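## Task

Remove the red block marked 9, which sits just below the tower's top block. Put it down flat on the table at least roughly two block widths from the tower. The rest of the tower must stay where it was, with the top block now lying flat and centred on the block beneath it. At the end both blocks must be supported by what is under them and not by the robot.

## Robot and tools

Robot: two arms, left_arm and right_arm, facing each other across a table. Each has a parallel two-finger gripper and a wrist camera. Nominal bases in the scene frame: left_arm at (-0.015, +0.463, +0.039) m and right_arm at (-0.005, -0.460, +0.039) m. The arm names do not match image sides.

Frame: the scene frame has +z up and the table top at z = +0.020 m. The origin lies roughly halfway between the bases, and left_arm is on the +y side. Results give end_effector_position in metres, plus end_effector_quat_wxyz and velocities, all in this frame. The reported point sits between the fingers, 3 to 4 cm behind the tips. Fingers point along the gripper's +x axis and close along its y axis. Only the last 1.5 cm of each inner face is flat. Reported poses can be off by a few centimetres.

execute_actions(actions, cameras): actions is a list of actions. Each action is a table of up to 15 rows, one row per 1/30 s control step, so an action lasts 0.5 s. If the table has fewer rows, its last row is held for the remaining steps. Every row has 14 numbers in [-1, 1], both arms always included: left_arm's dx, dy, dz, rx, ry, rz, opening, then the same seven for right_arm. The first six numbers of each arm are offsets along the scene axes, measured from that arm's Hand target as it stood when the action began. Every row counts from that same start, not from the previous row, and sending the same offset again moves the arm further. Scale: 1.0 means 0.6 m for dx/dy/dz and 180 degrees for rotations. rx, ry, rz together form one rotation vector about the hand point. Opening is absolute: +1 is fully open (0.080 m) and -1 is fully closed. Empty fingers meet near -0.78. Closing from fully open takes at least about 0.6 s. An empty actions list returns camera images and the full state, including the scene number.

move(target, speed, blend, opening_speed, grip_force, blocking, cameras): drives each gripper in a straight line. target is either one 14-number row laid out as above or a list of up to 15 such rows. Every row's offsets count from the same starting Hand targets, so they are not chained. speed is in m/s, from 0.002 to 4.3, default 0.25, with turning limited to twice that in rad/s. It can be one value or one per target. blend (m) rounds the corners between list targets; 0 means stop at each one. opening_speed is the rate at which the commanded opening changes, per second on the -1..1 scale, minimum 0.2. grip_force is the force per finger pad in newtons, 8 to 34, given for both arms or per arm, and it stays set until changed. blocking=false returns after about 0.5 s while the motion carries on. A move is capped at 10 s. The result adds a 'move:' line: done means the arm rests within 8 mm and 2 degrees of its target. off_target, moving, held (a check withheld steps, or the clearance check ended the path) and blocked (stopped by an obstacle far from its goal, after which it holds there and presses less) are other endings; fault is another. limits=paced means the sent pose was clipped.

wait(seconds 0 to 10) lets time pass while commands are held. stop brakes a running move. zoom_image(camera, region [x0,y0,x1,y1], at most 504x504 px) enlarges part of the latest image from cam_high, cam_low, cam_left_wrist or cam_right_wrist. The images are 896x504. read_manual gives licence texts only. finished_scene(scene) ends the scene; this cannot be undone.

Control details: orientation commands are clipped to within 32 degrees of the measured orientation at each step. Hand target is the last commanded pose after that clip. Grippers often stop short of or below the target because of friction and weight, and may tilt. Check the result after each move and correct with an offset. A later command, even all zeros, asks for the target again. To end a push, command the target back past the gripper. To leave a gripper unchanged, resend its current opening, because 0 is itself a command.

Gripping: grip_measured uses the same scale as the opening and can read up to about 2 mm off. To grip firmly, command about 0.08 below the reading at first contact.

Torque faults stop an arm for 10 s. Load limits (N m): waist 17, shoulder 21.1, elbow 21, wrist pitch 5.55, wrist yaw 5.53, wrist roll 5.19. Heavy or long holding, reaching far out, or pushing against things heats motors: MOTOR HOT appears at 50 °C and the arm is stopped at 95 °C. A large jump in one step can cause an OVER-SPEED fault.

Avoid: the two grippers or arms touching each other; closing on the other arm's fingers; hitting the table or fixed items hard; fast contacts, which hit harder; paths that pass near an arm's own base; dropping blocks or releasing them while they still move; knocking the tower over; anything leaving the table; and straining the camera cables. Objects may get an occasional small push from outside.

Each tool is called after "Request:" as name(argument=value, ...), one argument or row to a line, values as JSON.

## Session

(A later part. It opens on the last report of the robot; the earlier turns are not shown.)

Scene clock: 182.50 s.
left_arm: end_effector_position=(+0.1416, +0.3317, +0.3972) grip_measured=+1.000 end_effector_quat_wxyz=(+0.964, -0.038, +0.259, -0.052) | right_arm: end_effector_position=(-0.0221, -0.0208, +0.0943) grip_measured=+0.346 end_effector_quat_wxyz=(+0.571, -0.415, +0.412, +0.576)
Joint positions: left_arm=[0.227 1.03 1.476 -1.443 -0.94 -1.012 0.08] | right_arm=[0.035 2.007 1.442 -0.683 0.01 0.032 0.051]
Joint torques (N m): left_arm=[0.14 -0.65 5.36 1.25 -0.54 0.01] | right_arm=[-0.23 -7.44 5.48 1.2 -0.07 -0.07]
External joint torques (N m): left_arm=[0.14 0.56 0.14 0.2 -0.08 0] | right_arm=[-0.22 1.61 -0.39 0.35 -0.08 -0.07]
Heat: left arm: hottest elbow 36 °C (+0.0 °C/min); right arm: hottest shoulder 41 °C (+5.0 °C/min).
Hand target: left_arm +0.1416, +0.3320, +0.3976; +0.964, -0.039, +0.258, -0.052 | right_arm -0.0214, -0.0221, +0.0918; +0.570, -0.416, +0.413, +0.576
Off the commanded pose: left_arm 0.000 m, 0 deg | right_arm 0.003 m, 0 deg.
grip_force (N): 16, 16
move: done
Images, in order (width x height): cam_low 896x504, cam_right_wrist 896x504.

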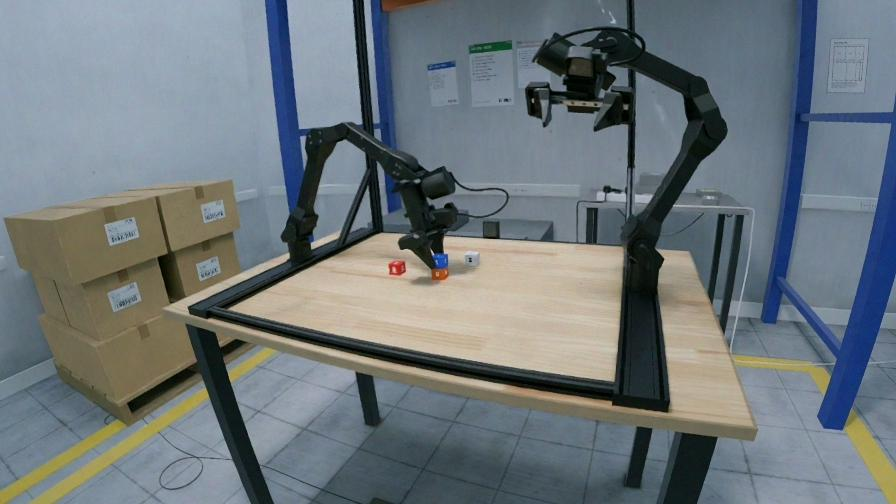

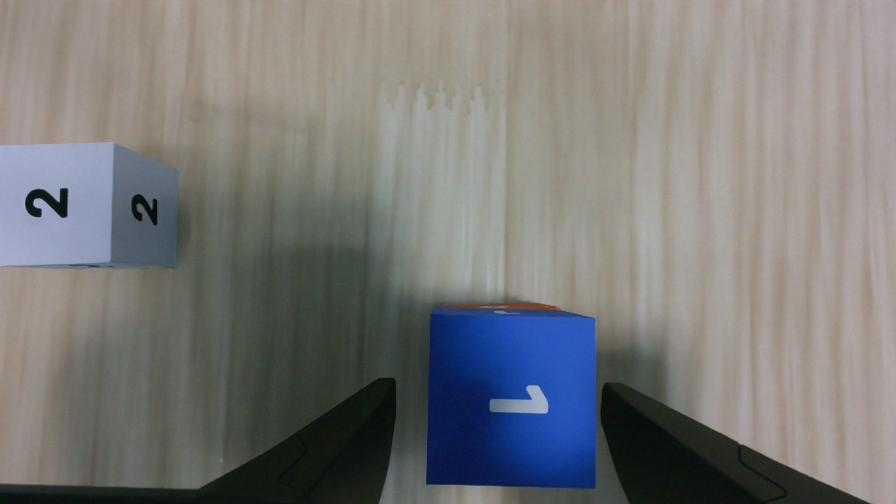

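Request:
move(
  target=[0,0,0,0,0,0,1,0,0,-0.058,0,0,0,0.35],
  speed=0.06,
  cameras=["cam_low", "cam_right_wrist"],
)

Request:
zoom_image(
  camera="cam_low",
  region=[420, 240, 470, 290],
)

Scene clock: 227.90 s.
left_arm: end_effector_position=(+0.1416, +0.3317, +0.3972) grip_measured=+1.000 end_effector_quat_wxyz=(+0.964, -0.038, +0.259, -0.052) | right_arm: end_effector_position=(-0.0222, -0.0197, +0.0642) grip_measured=+0.347 end_effector_quat_wxyz=(+0.573, -0.412, +0.409, +0.579)
Joint positions: left_arm=[0.227 1.03 1.476 -1.443 -0.94 -1.012 0.08] | right_arm=[0.035 2.047 1.37 -0.56 0.01 0.032 0.051]
Joint torques (N m): left_arm=[0.08 -0.64 5.44 1.25 -0.56 0.01] | right_arm=[-0.13 -6.66 4.91 1.29 -0.06 -0.08]
External joint torques (N m): left_arm=[0.08 0.55 0.26 0.22 -0.1 0] | right_arm=[-0.12 2.37 -0.69 0.44 -0.07 -0.08]
Heat: left arm: hottest elbow 36 °C (+0.0 °C/min); right arm: hottest shoulder 42 °C (+2.0 °C/min).
Hand target: left_arm +0.1416, +0.3320, +0.3976; +0.964, -0.039, +0.258, -0.052 | right_arm -0.0214, -0.0220, +0.0570; +0.570, -0.416, +0.413, +0.576
Off the commanded pose: left_arm 0.000 m, 0 deg | right_arm 0.008 m, 1 deg.
grip_force (N): 16, 16
move: done
Images, in order (width x height): cam_low 896x504, cam_right_wrist 896x504.

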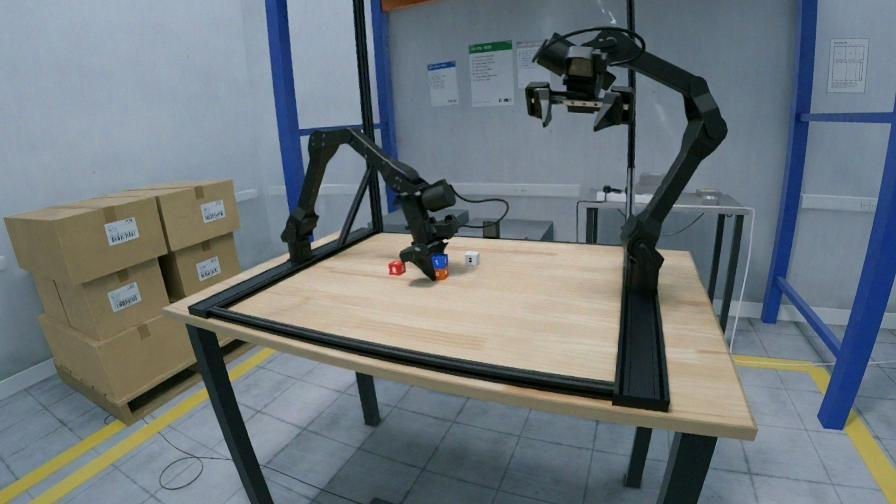

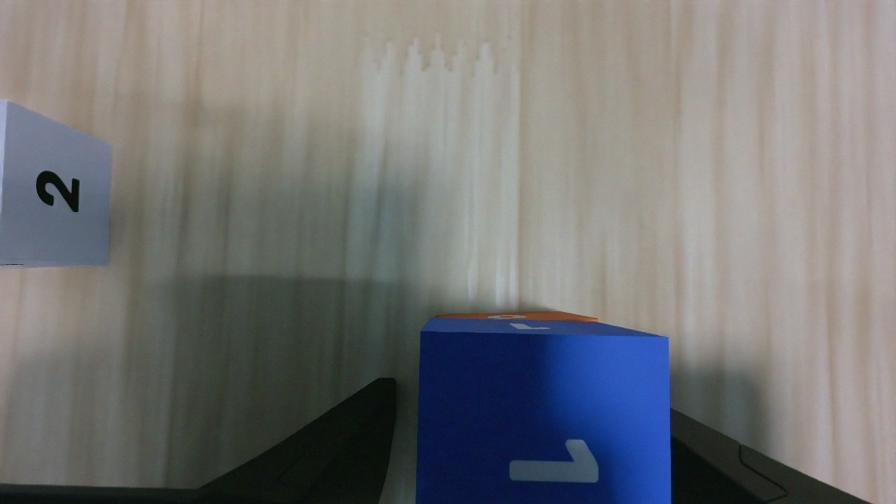

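Scaled by 10.080.

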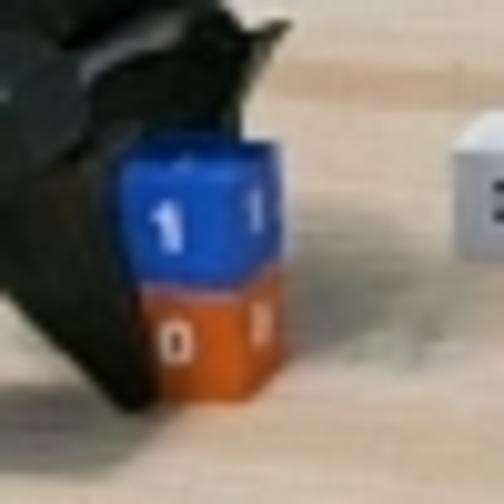

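Request:
move(
  target=[0,0,0,0,0,0,1,0,0,0,0,0,0,-0.16],
  speed=0.03,
  opening_speed=0.8,
  cameras=["cam_low", "cam_right_wrist"],
)

Request:
zoom_image(
  camera="cam_low",
  region=[420, 240, 470, 290],
)

Scene clock: 232.30 s.
left_arm: end_effector_position=(+0.1416, +0.3317, +0.3972) grip_measured=+1.000 end_effector_quat_wxyz=(+0.964, -0.038, +0.259, -0.052) | right_arm: end_effector_position=(-0.0222, -0.0197, +0.0641) grip_measured=-0.093 end_effector_quat_wxyz=(+0.573, -0.412, +0.409, +0.579)
Joint positions: left_arm=[0.227 1.03 1.476 -1.443 -0.94 -1.012 0.08] | right_arm=[0.035 2.047 1.369 -0.56 0.01 0.032 0.031]
Joint torques (N m): left_arm=[0.03 -0.68 5.44 1.26 -0.54 0] | right_arm=[-0.25 -6.57 5.05 1.34 -0.08 -0.13]
External joint torques (N m): left_arm=[0.02 0.58 0.21 0.23 -0.07 0] | right_arm=[-0.25 2.43 -0.51 0.5 -0.09 -0.13]
Heat: left arm: hottest elbow 36 °C (+0.0 °C/min); right arm: hottest shoulder 42 °C (+1.0 °C/min).
Hand target: left_arm +0.1416, +0.3320, +0.3976; +0.964, -0.039, +0.258, -0.052 | right_arm -0.0214, -0.0221, +0.0570; +0.570, -0.416, +0.413, +0.576
Off the commanded pose: left_arm 0.000 m, 0 deg | right_arm 0.007 m, 1 deg.
grip_force (N): 16, 16
move: done
Images, in order (width x height): cam_low 896x504, cam_right_wrist 896x504.

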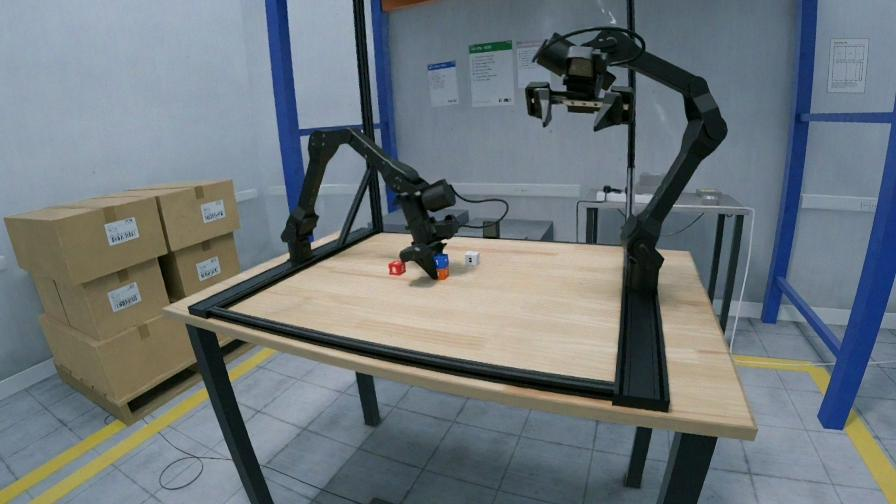

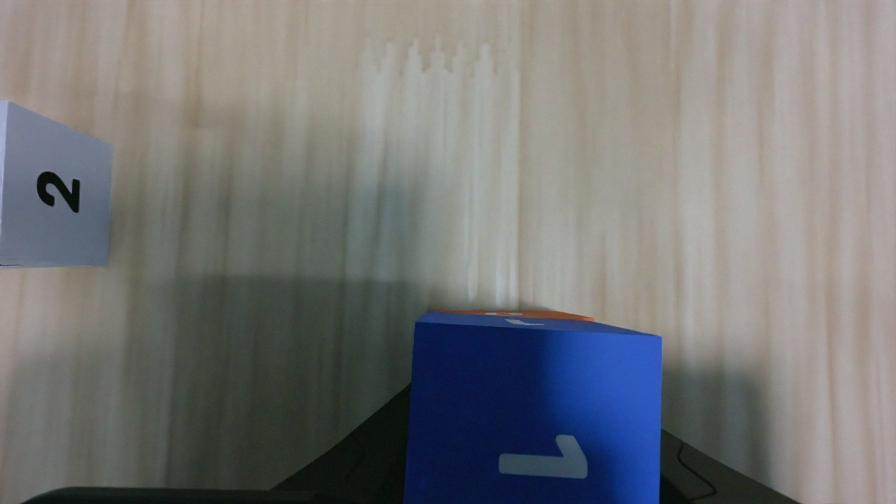

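Scaled by 10.080.

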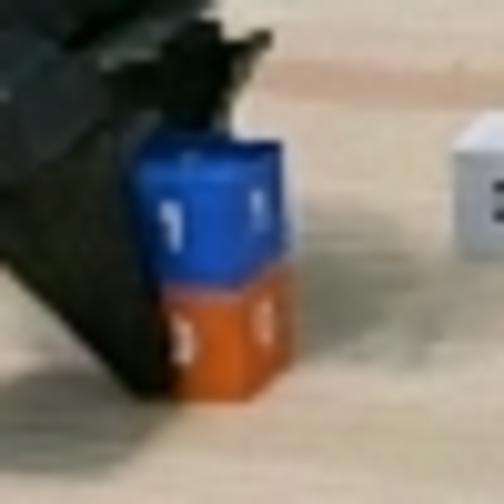

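Request:
zoom_image(
  camera="cam_low",
  region=[430, 252, 460, 282],
)

Scaled by 16.800.

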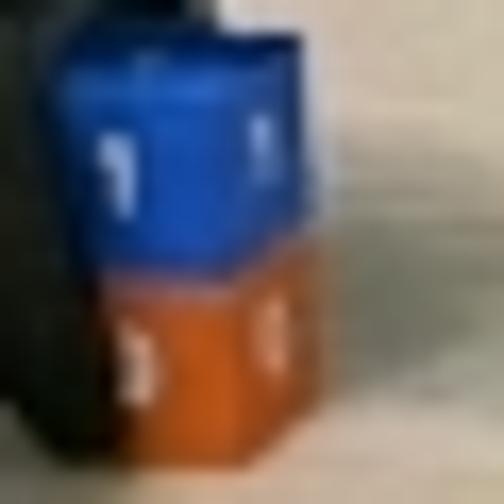

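Request:
move(
  target=[0,0,0,0,0,0,1,0,0.0183,-0.004,0,0,0,-0.16],
  speed=0.03,
  cameras=["cam_low", "cam_right_wrist"],
)

Request:
zoom_image(
  camera="cam_low",
  region=[430, 252, 460, 282],
)

Scene clock: 248.03 s.
left_arm: end_effector_position=(+0.1416, +0.3317, +0.3972) grip_measured=+1.000 end_effector_quat_wxyz=(+0.964, -0.038, +0.259, -0.052) | right_arm: end_effector_position=(-0.0226, -0.0105, +0.0633) grip_measured=-0.093 end_effector_quat_wxyz=(+0.574, -0.410, +0.407, +0.580)
Joint positions: left_arm=[0.227 1.03 1.476 -1.443 -0.94 -1.012 0.08] | right_arm=[0.035 2.077 1.411 -0.566 0.01 0.032 0.031]
Joint torques (N m): left_arm=[0.07 -0.64 5.41 1.26 -0.53 -0.01] | right_arm=[-0.39 -5.76 6.52 0.9 -0.06 -0.17]
External joint torques (N m): left_arm=[0.08 0.55 0.21 0.22 -0.07 -0.01] | right_arm=[-0.35 3.62 0.78 0.02 -0.08 -0.17]
Heat: left arm: hottest elbow 36 °C (+0.0 °C/min); right arm: hottest shoulder 42 °C (+0.0 °C/min).
Hand target: left_arm +0.1416, +0.3320, +0.3976; +0.964, -0.039, +0.258, -0.052 | right_arm -0.0214, -0.0110, +0.0548; +0.570, -0.416, +0.413, +0.576
Off the commanded pose: left_arm 0.000 m, 0 deg | right_arm 0.009 m, 1 deg.
grip_force (N): 16, 16
move: off_target (right_arm)
Images, in order (width x height): cam_low 896x504, cam_right_wrist 896x504.

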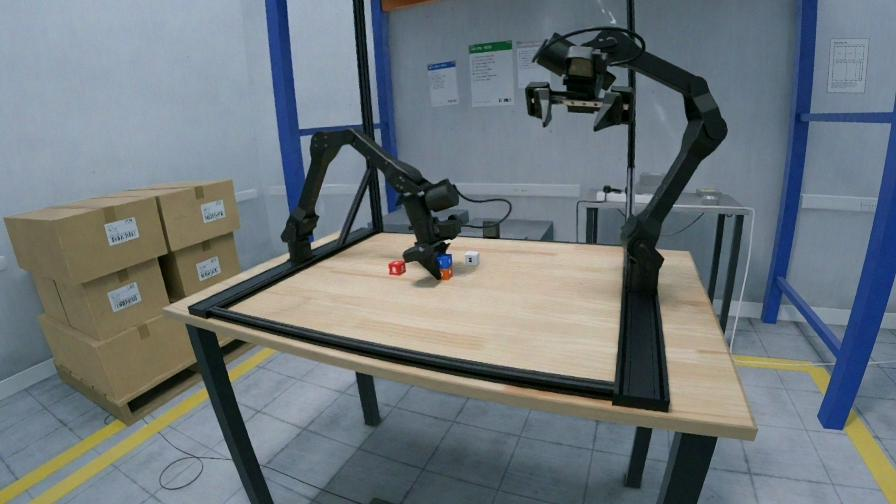

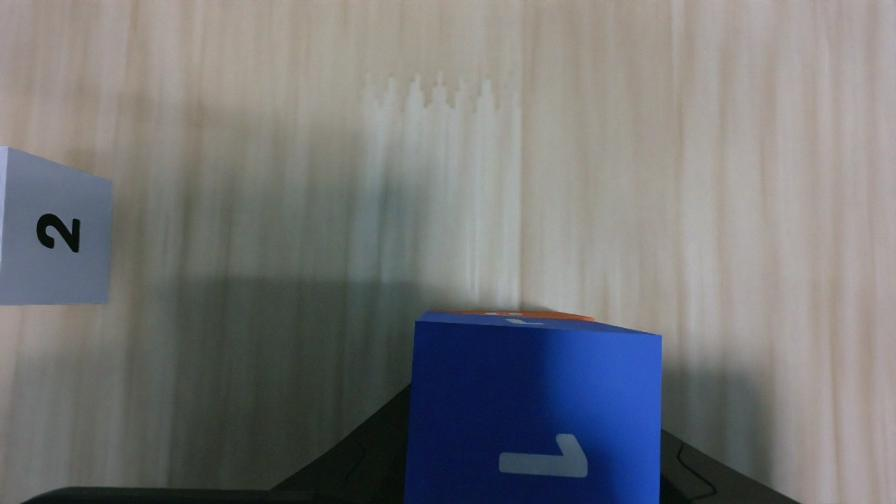

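Scaled by 16.800.

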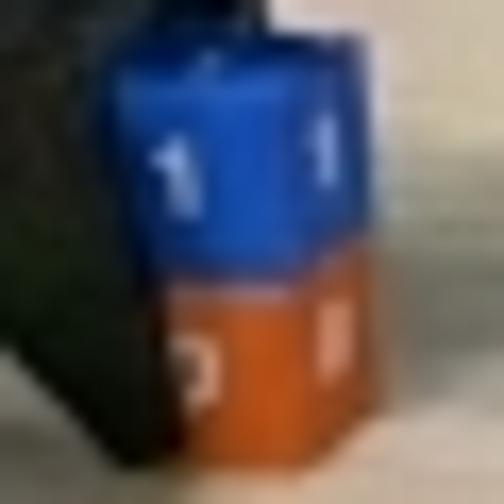

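Request:
zoom_image(
  camera="cam_low",
  region=[420, 240, 470, 290],
)

Scaled by 10.080.

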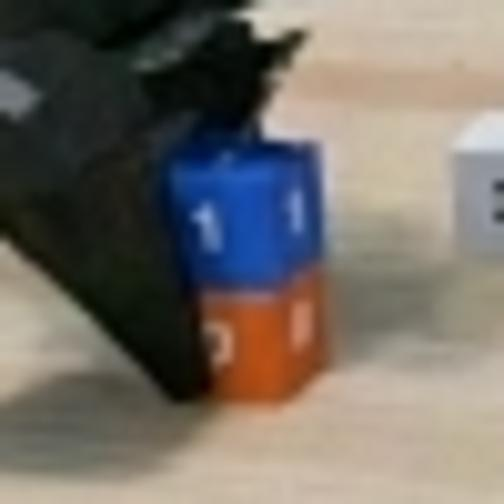

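Request:
move(
  target=[0,0,0,0,0,0,1,0,0,0,0,0,0,0.45],
  speed=0.03,
  opening_speed=0.8,
  cameras=["cam_low", "cam_right_wrist"],
)

Request:
zoom_image(
  camera="cam_low",
  region=[420, 240, 470, 290],
)

Scene clock: 258.23 s.
left_arm: end_effector_position=(+0.1416, +0.3317, +0.3972) grip_measured=+1.000 end_effector_quat_wxyz=(+0.964, -0.038, +0.259, -0.052) | right_arm: end_effector_position=(-0.0184, -0.0102, +0.0631) grip_measured=+0.446 end_effector_quat_wxyz=(+0.577, -0.409, +0.409, +0.576)
Joint positions: left_arm=[0.227 1.03 1.476 -1.443 -0.94 -1.012 0.08] | right_arm=[0.027 2.079 1.413 -0.568 0.012 0.032 0.055]
Joint torques (N m): left_arm=[0.1 -0.62 5.41 1.25 -0.56 0] | right_arm=[0.52 -5.69 6.38 0.99 -0.17 -0.14]
External joint torques (N m): left_arm=[0.09 0.5 0.3 0.23 -0.1 -0.01] | right_arm=[0.61 3.58 0.75 0.13 -0.19 -0.15]
Heat: left arm: hottest elbow 36 °C (+0.0 °C/min); right arm: hottest shoulder 39 °C (-3.0 °C/min).
Hand target: left_arm +0.1416, +0.3320, +0.3976; +0.964, -0.039, +0.258, -0.052 | right_arm -0.0215, -0.0110, +0.0547; +0.570, -0.416, +0.413, +0.576
Off the commanded pose: left_arm 0.000 m, 0 deg | right_arm 0.009 m, 1 deg.
grip_force (N): 16, 16
move: off_target (right_arm)
Images, in order (width x height): cam_low 896x504, cam_right_wrist 896x504.

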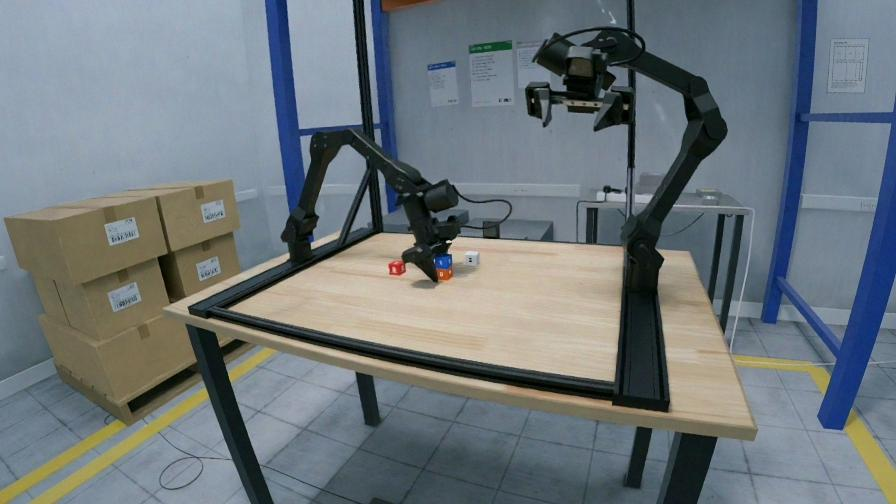

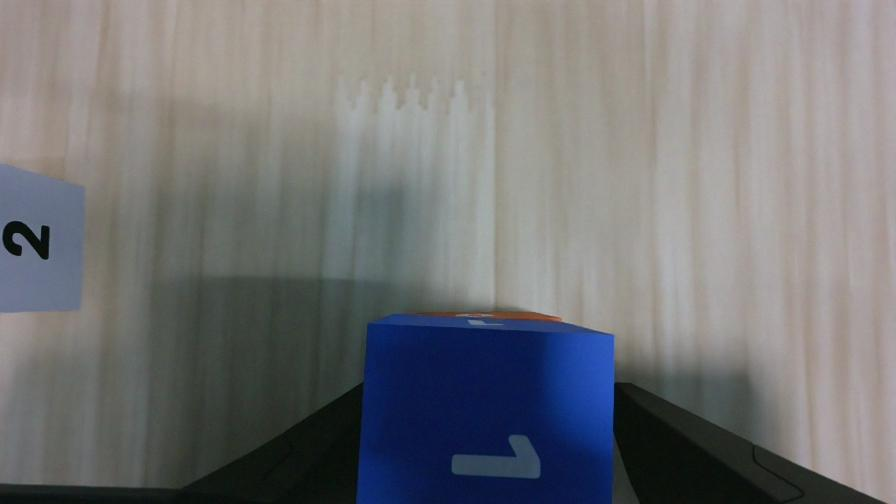

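Scaled by 10.080.

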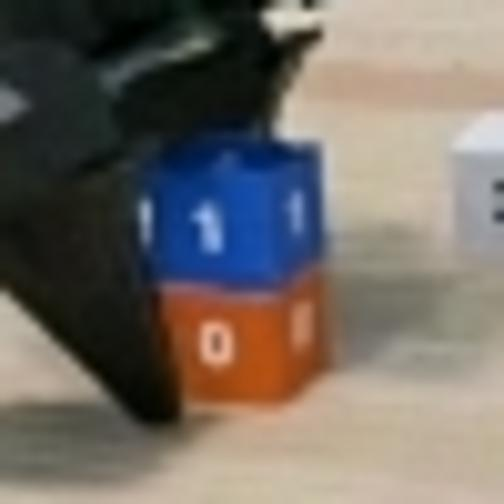

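Request:
wait(
  seconds=0.2,
  cameras=["cam_low", "cam_right_wrist"],
)

Scene clock: 274.07 s.
left_arm: end_effector_position=(+0.1416, +0.3317, +0.3972) grip_measured=+1.000 end_effector_quat_wxyz=(+0.964, -0.038, +0.259, -0.052) | right_arm: end_effector_position=(-0.0184, -0.0102, +0.0631) grip_measured=+0.446 end_effector_quat_wxyz=(+0.577, -0.409, +0.409, +0.576)
Joint positions: left_arm=[0.227 1.03 1.476 -1.443 -0.94 -1.012 0.08] | right_arm=[0.027 2.079 1.413 -0.568 0.012 0.032 0.055]
Joint torques (N m): left_arm=[0.08 -0.66 5.46 1.24 -0.54 0.01] | right_arm=[0.52 -5.68 6.37 0.99 -0.16 -0.11]
External joint torques (N m): left_arm=[0.09 0.46 0.33 0.21 -0.09 0] | right_arm=[0.61 3.57 0.77 0.15 -0.18 -0.11]
Heat: left arm: hottest elbow 36 °C (+0.0 °C/min); right arm: hottest shoulder 37 °C (-5.1 °C/min).
Hand target: left_arm +0.1416, +0.3320, +0.3976; +0.964, -0.039, +0.258, -0.052 | right_arm -0.0215, -0.0110, +0.0547; +0.570, -0.416, +0.413, +0.576
Tool commands: left_gripper/opening=+1.0 right_gripper/opening=+0.45
Off the commanded pose: left_arm 0.000 m, 0 deg | right_arm 0.009 m, 1 deg.
grip_force (N): 16, 16
wait: 0.20 s; at rest from the start
Images, in order (width x height): cam_low 896x504, cam_right_wrist 896x504.

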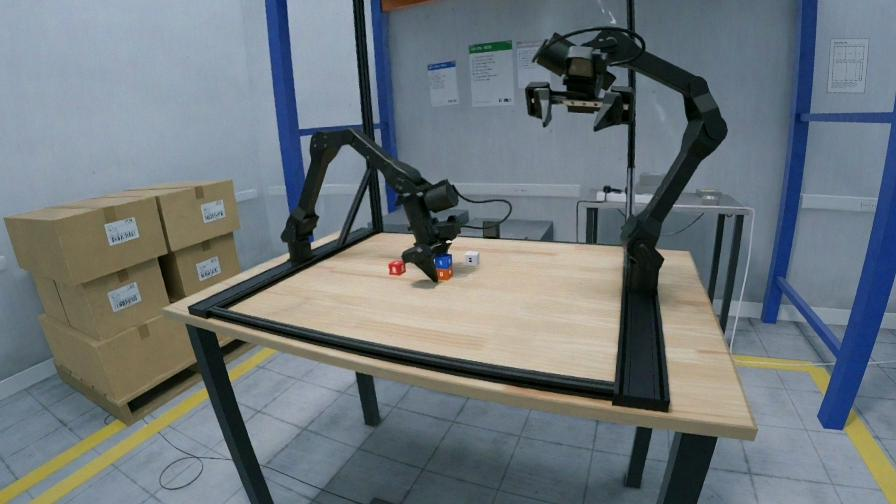

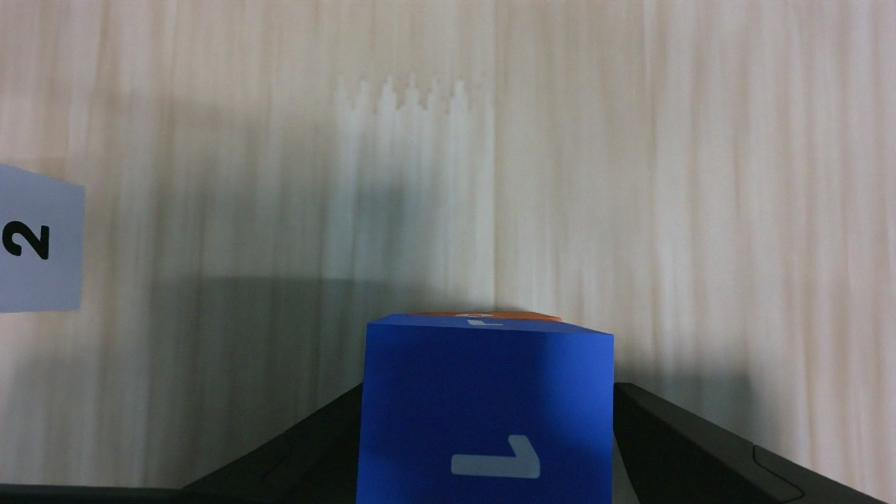

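Request:
move(
  target=[0,0,0,0,0,0,1,-0.0067,0.004,0.15,0,0,0,0.45],
  speed=0.1,
  cameras=["cam_low", "cam_right_wrist", "cam_high"],
)

Request:
zoom_image(
  camera="cam_low",
  region=[420, 240, 470, 290],
)

Request:
zoom_image(
  camera="cam_low",
  region=[430, 252, 460, 282],
)

Scene clock: 288.40 s.
left_arm: end_effector_position=(+0.1416, +0.3317, +0.3972) grip_measured=+1.000 end_effector_quat_wxyz=(+0.964, -0.038, +0.259, -0.052) | right_arm: end_effector_position=(-0.0237, -0.0114, +0.1346) grip_measured=+0.447 end_effector_quat_wxyz=(+0.565, -0.424, +0.419, +0.570)
Joint positions: left_arm=[0.227 1.03 1.476 -1.443 -0.94 -1.012 0.08] | right_arm=[0.038 2.028 1.645 -0.895 0.011 0.032 0.055]
Joint torques (N m): left_arm=[0.04 -0.62 5.34 1.26 -0.55 0.02] | right_arm=[0.52 -9.5 7.78 0.86 -0.03 0.19]
External joint torques (N m): left_arm=[0.03 0.57 0.17 0.23 -0.08 0.02] | right_arm=[0.55 -0.28 1.87 0.08 -0.04 0.19]
Heat: left arm: hottest elbow 36 °C (+0.0 °C/min); right arm: hottest shoulder 37 °C (-5.1 °C/min).
Hand target: left_arm +0.1416, +0.3320, +0.3976; +0.964, -0.039, +0.258, -0.052 | right_arm -0.0253, -0.0087, +0.1447; +0.570, -0.416, +0.413, +0.576
Off the commanded pose: left_arm 0.000 m, 0 deg | right_arm 0.011 m, 1 deg.
grip_force (N): 16, 16
move: off_target (right_arm)
Images, in order (width x height): cam_high 896x504, cam_low 896x504, cam_right_wrist 896x504.

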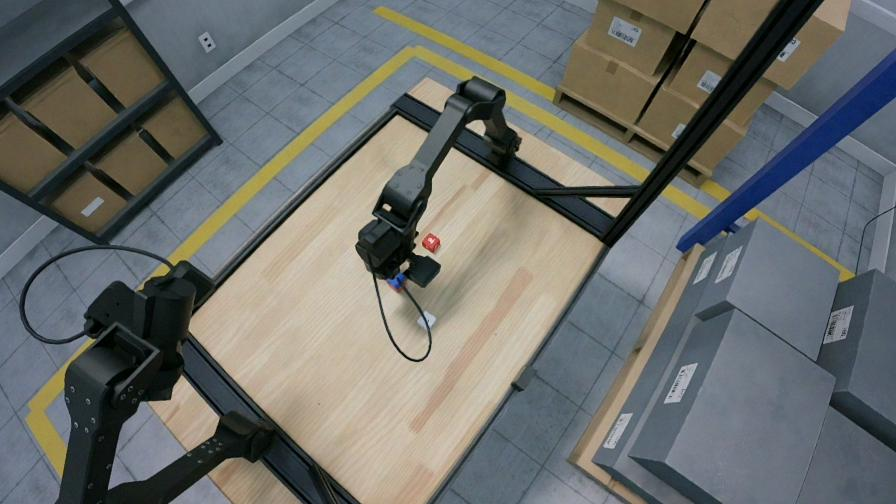

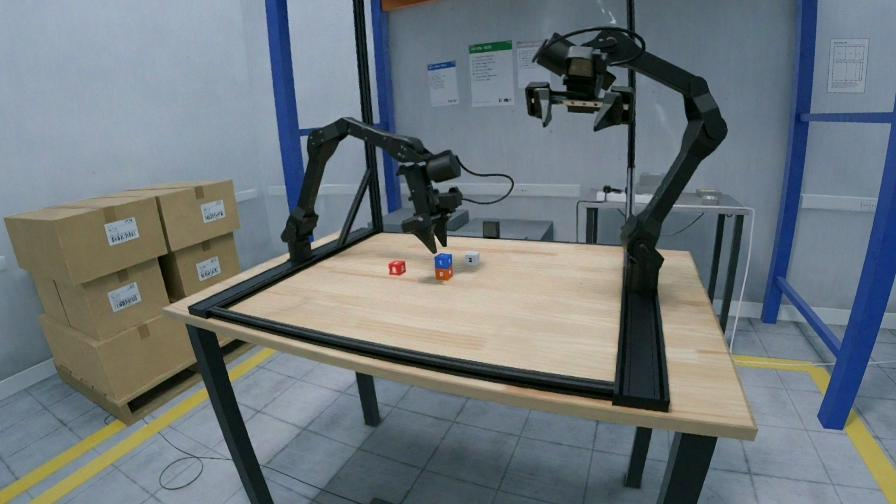

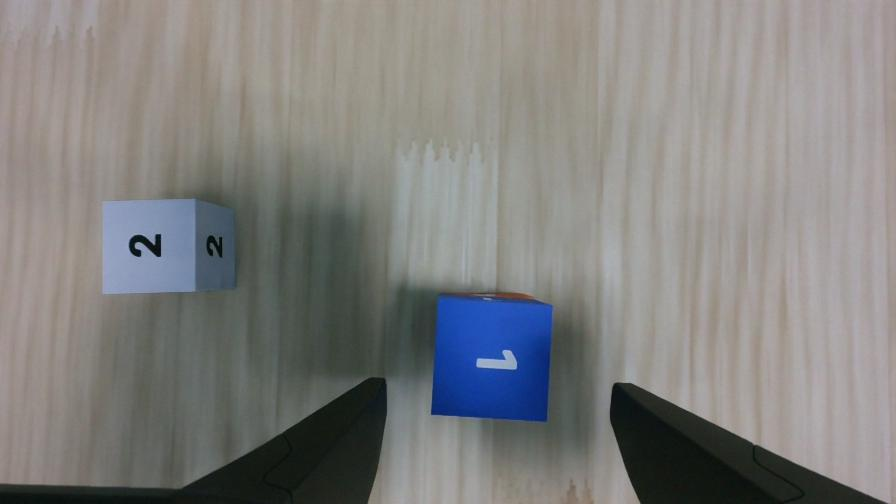

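Scaled by 10.080.

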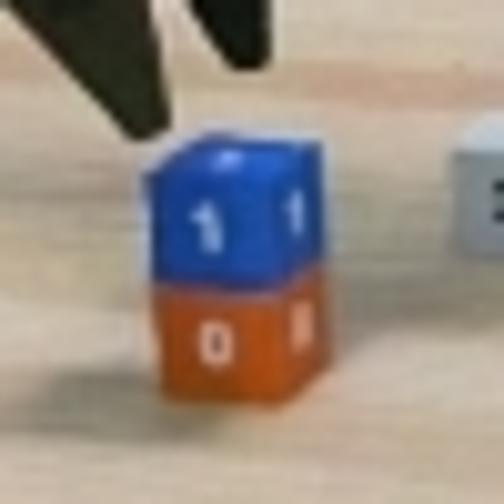

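Scaled by 16.800.

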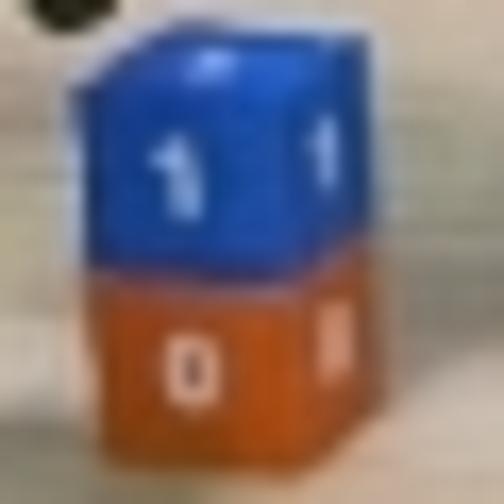

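Request:
move(
  target=[0,0,0,0,0,0,1,0,0,0.1,0,0,0,0.45],
  speed=0.15,
  cameras=["cam_low"],
)

Request:
zoom_image(
  camera="cam_low",
  region=[380, 235, 490, 290],
)

Scene clock: 312.03 s.
left_arm: end_effector_position=(+0.1416, +0.3317, +0.3972) grip_measured=+1.000 end_effector_quat_wxyz=(+0.964, -0.038, +0.259, -0.052) | right_arm: end_effector_position=(-0.0238, -0.0102, +0.1973) grip_measured=+0.447 end_effector_quat_wxyz=(+0.566, -0.422, +0.417, +0.572)
Joint positions: left_arm=[0.227 1.03 1.476 -1.443 -0.94 -1.012 0.08] | right_arm=[0.038 2.023 1.885 -1.134 0.011 0.032 0.055]
Joint torques (N m): left_arm=[0.09 -0.61 5.42 1.26 -0.55 0.02] | right_arm=[0.44 -8.76 7.99 0.82 0.02 0.13]
External joint torques (N m): left_arm=[0.07 0.65 0.21 0.23 -0.08 0.01] | right_arm=[0.48 0.56 1.97 0.02 0 0.13]
Heat: left arm: hottest elbow 37 °C (+1.0 °C/min); right arm: hottest shoulder 42 °C (+2.0 °C/min).
Hand target: left_arm +0.1416, +0.3320, +0.3976; +0.964, -0.039, +0.258, -0.052 | right_arm -0.0253, -0.0086, +0.2047; +0.570, -0.416, +0.413, +0.576
Off the commanded pose: left_arm 0.000 m, 0 deg | right_arm 0.008 m, 1 deg.
grip_force (N): 16, 16
move: done
Images, in order (width x height): cam_low 896x504.

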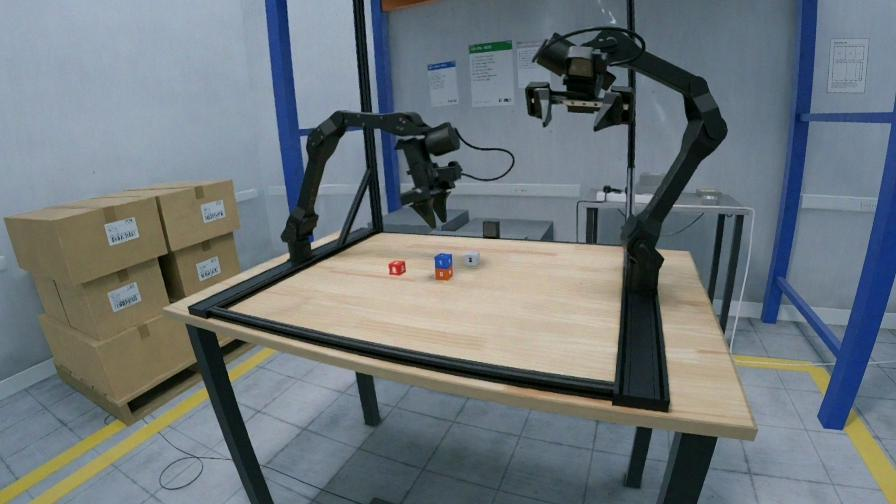

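Scaled by 4.582.

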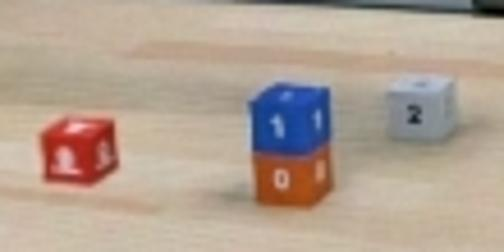

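Request:
finished_scene(
  scene=2,
)

The scene is finished: the task was done.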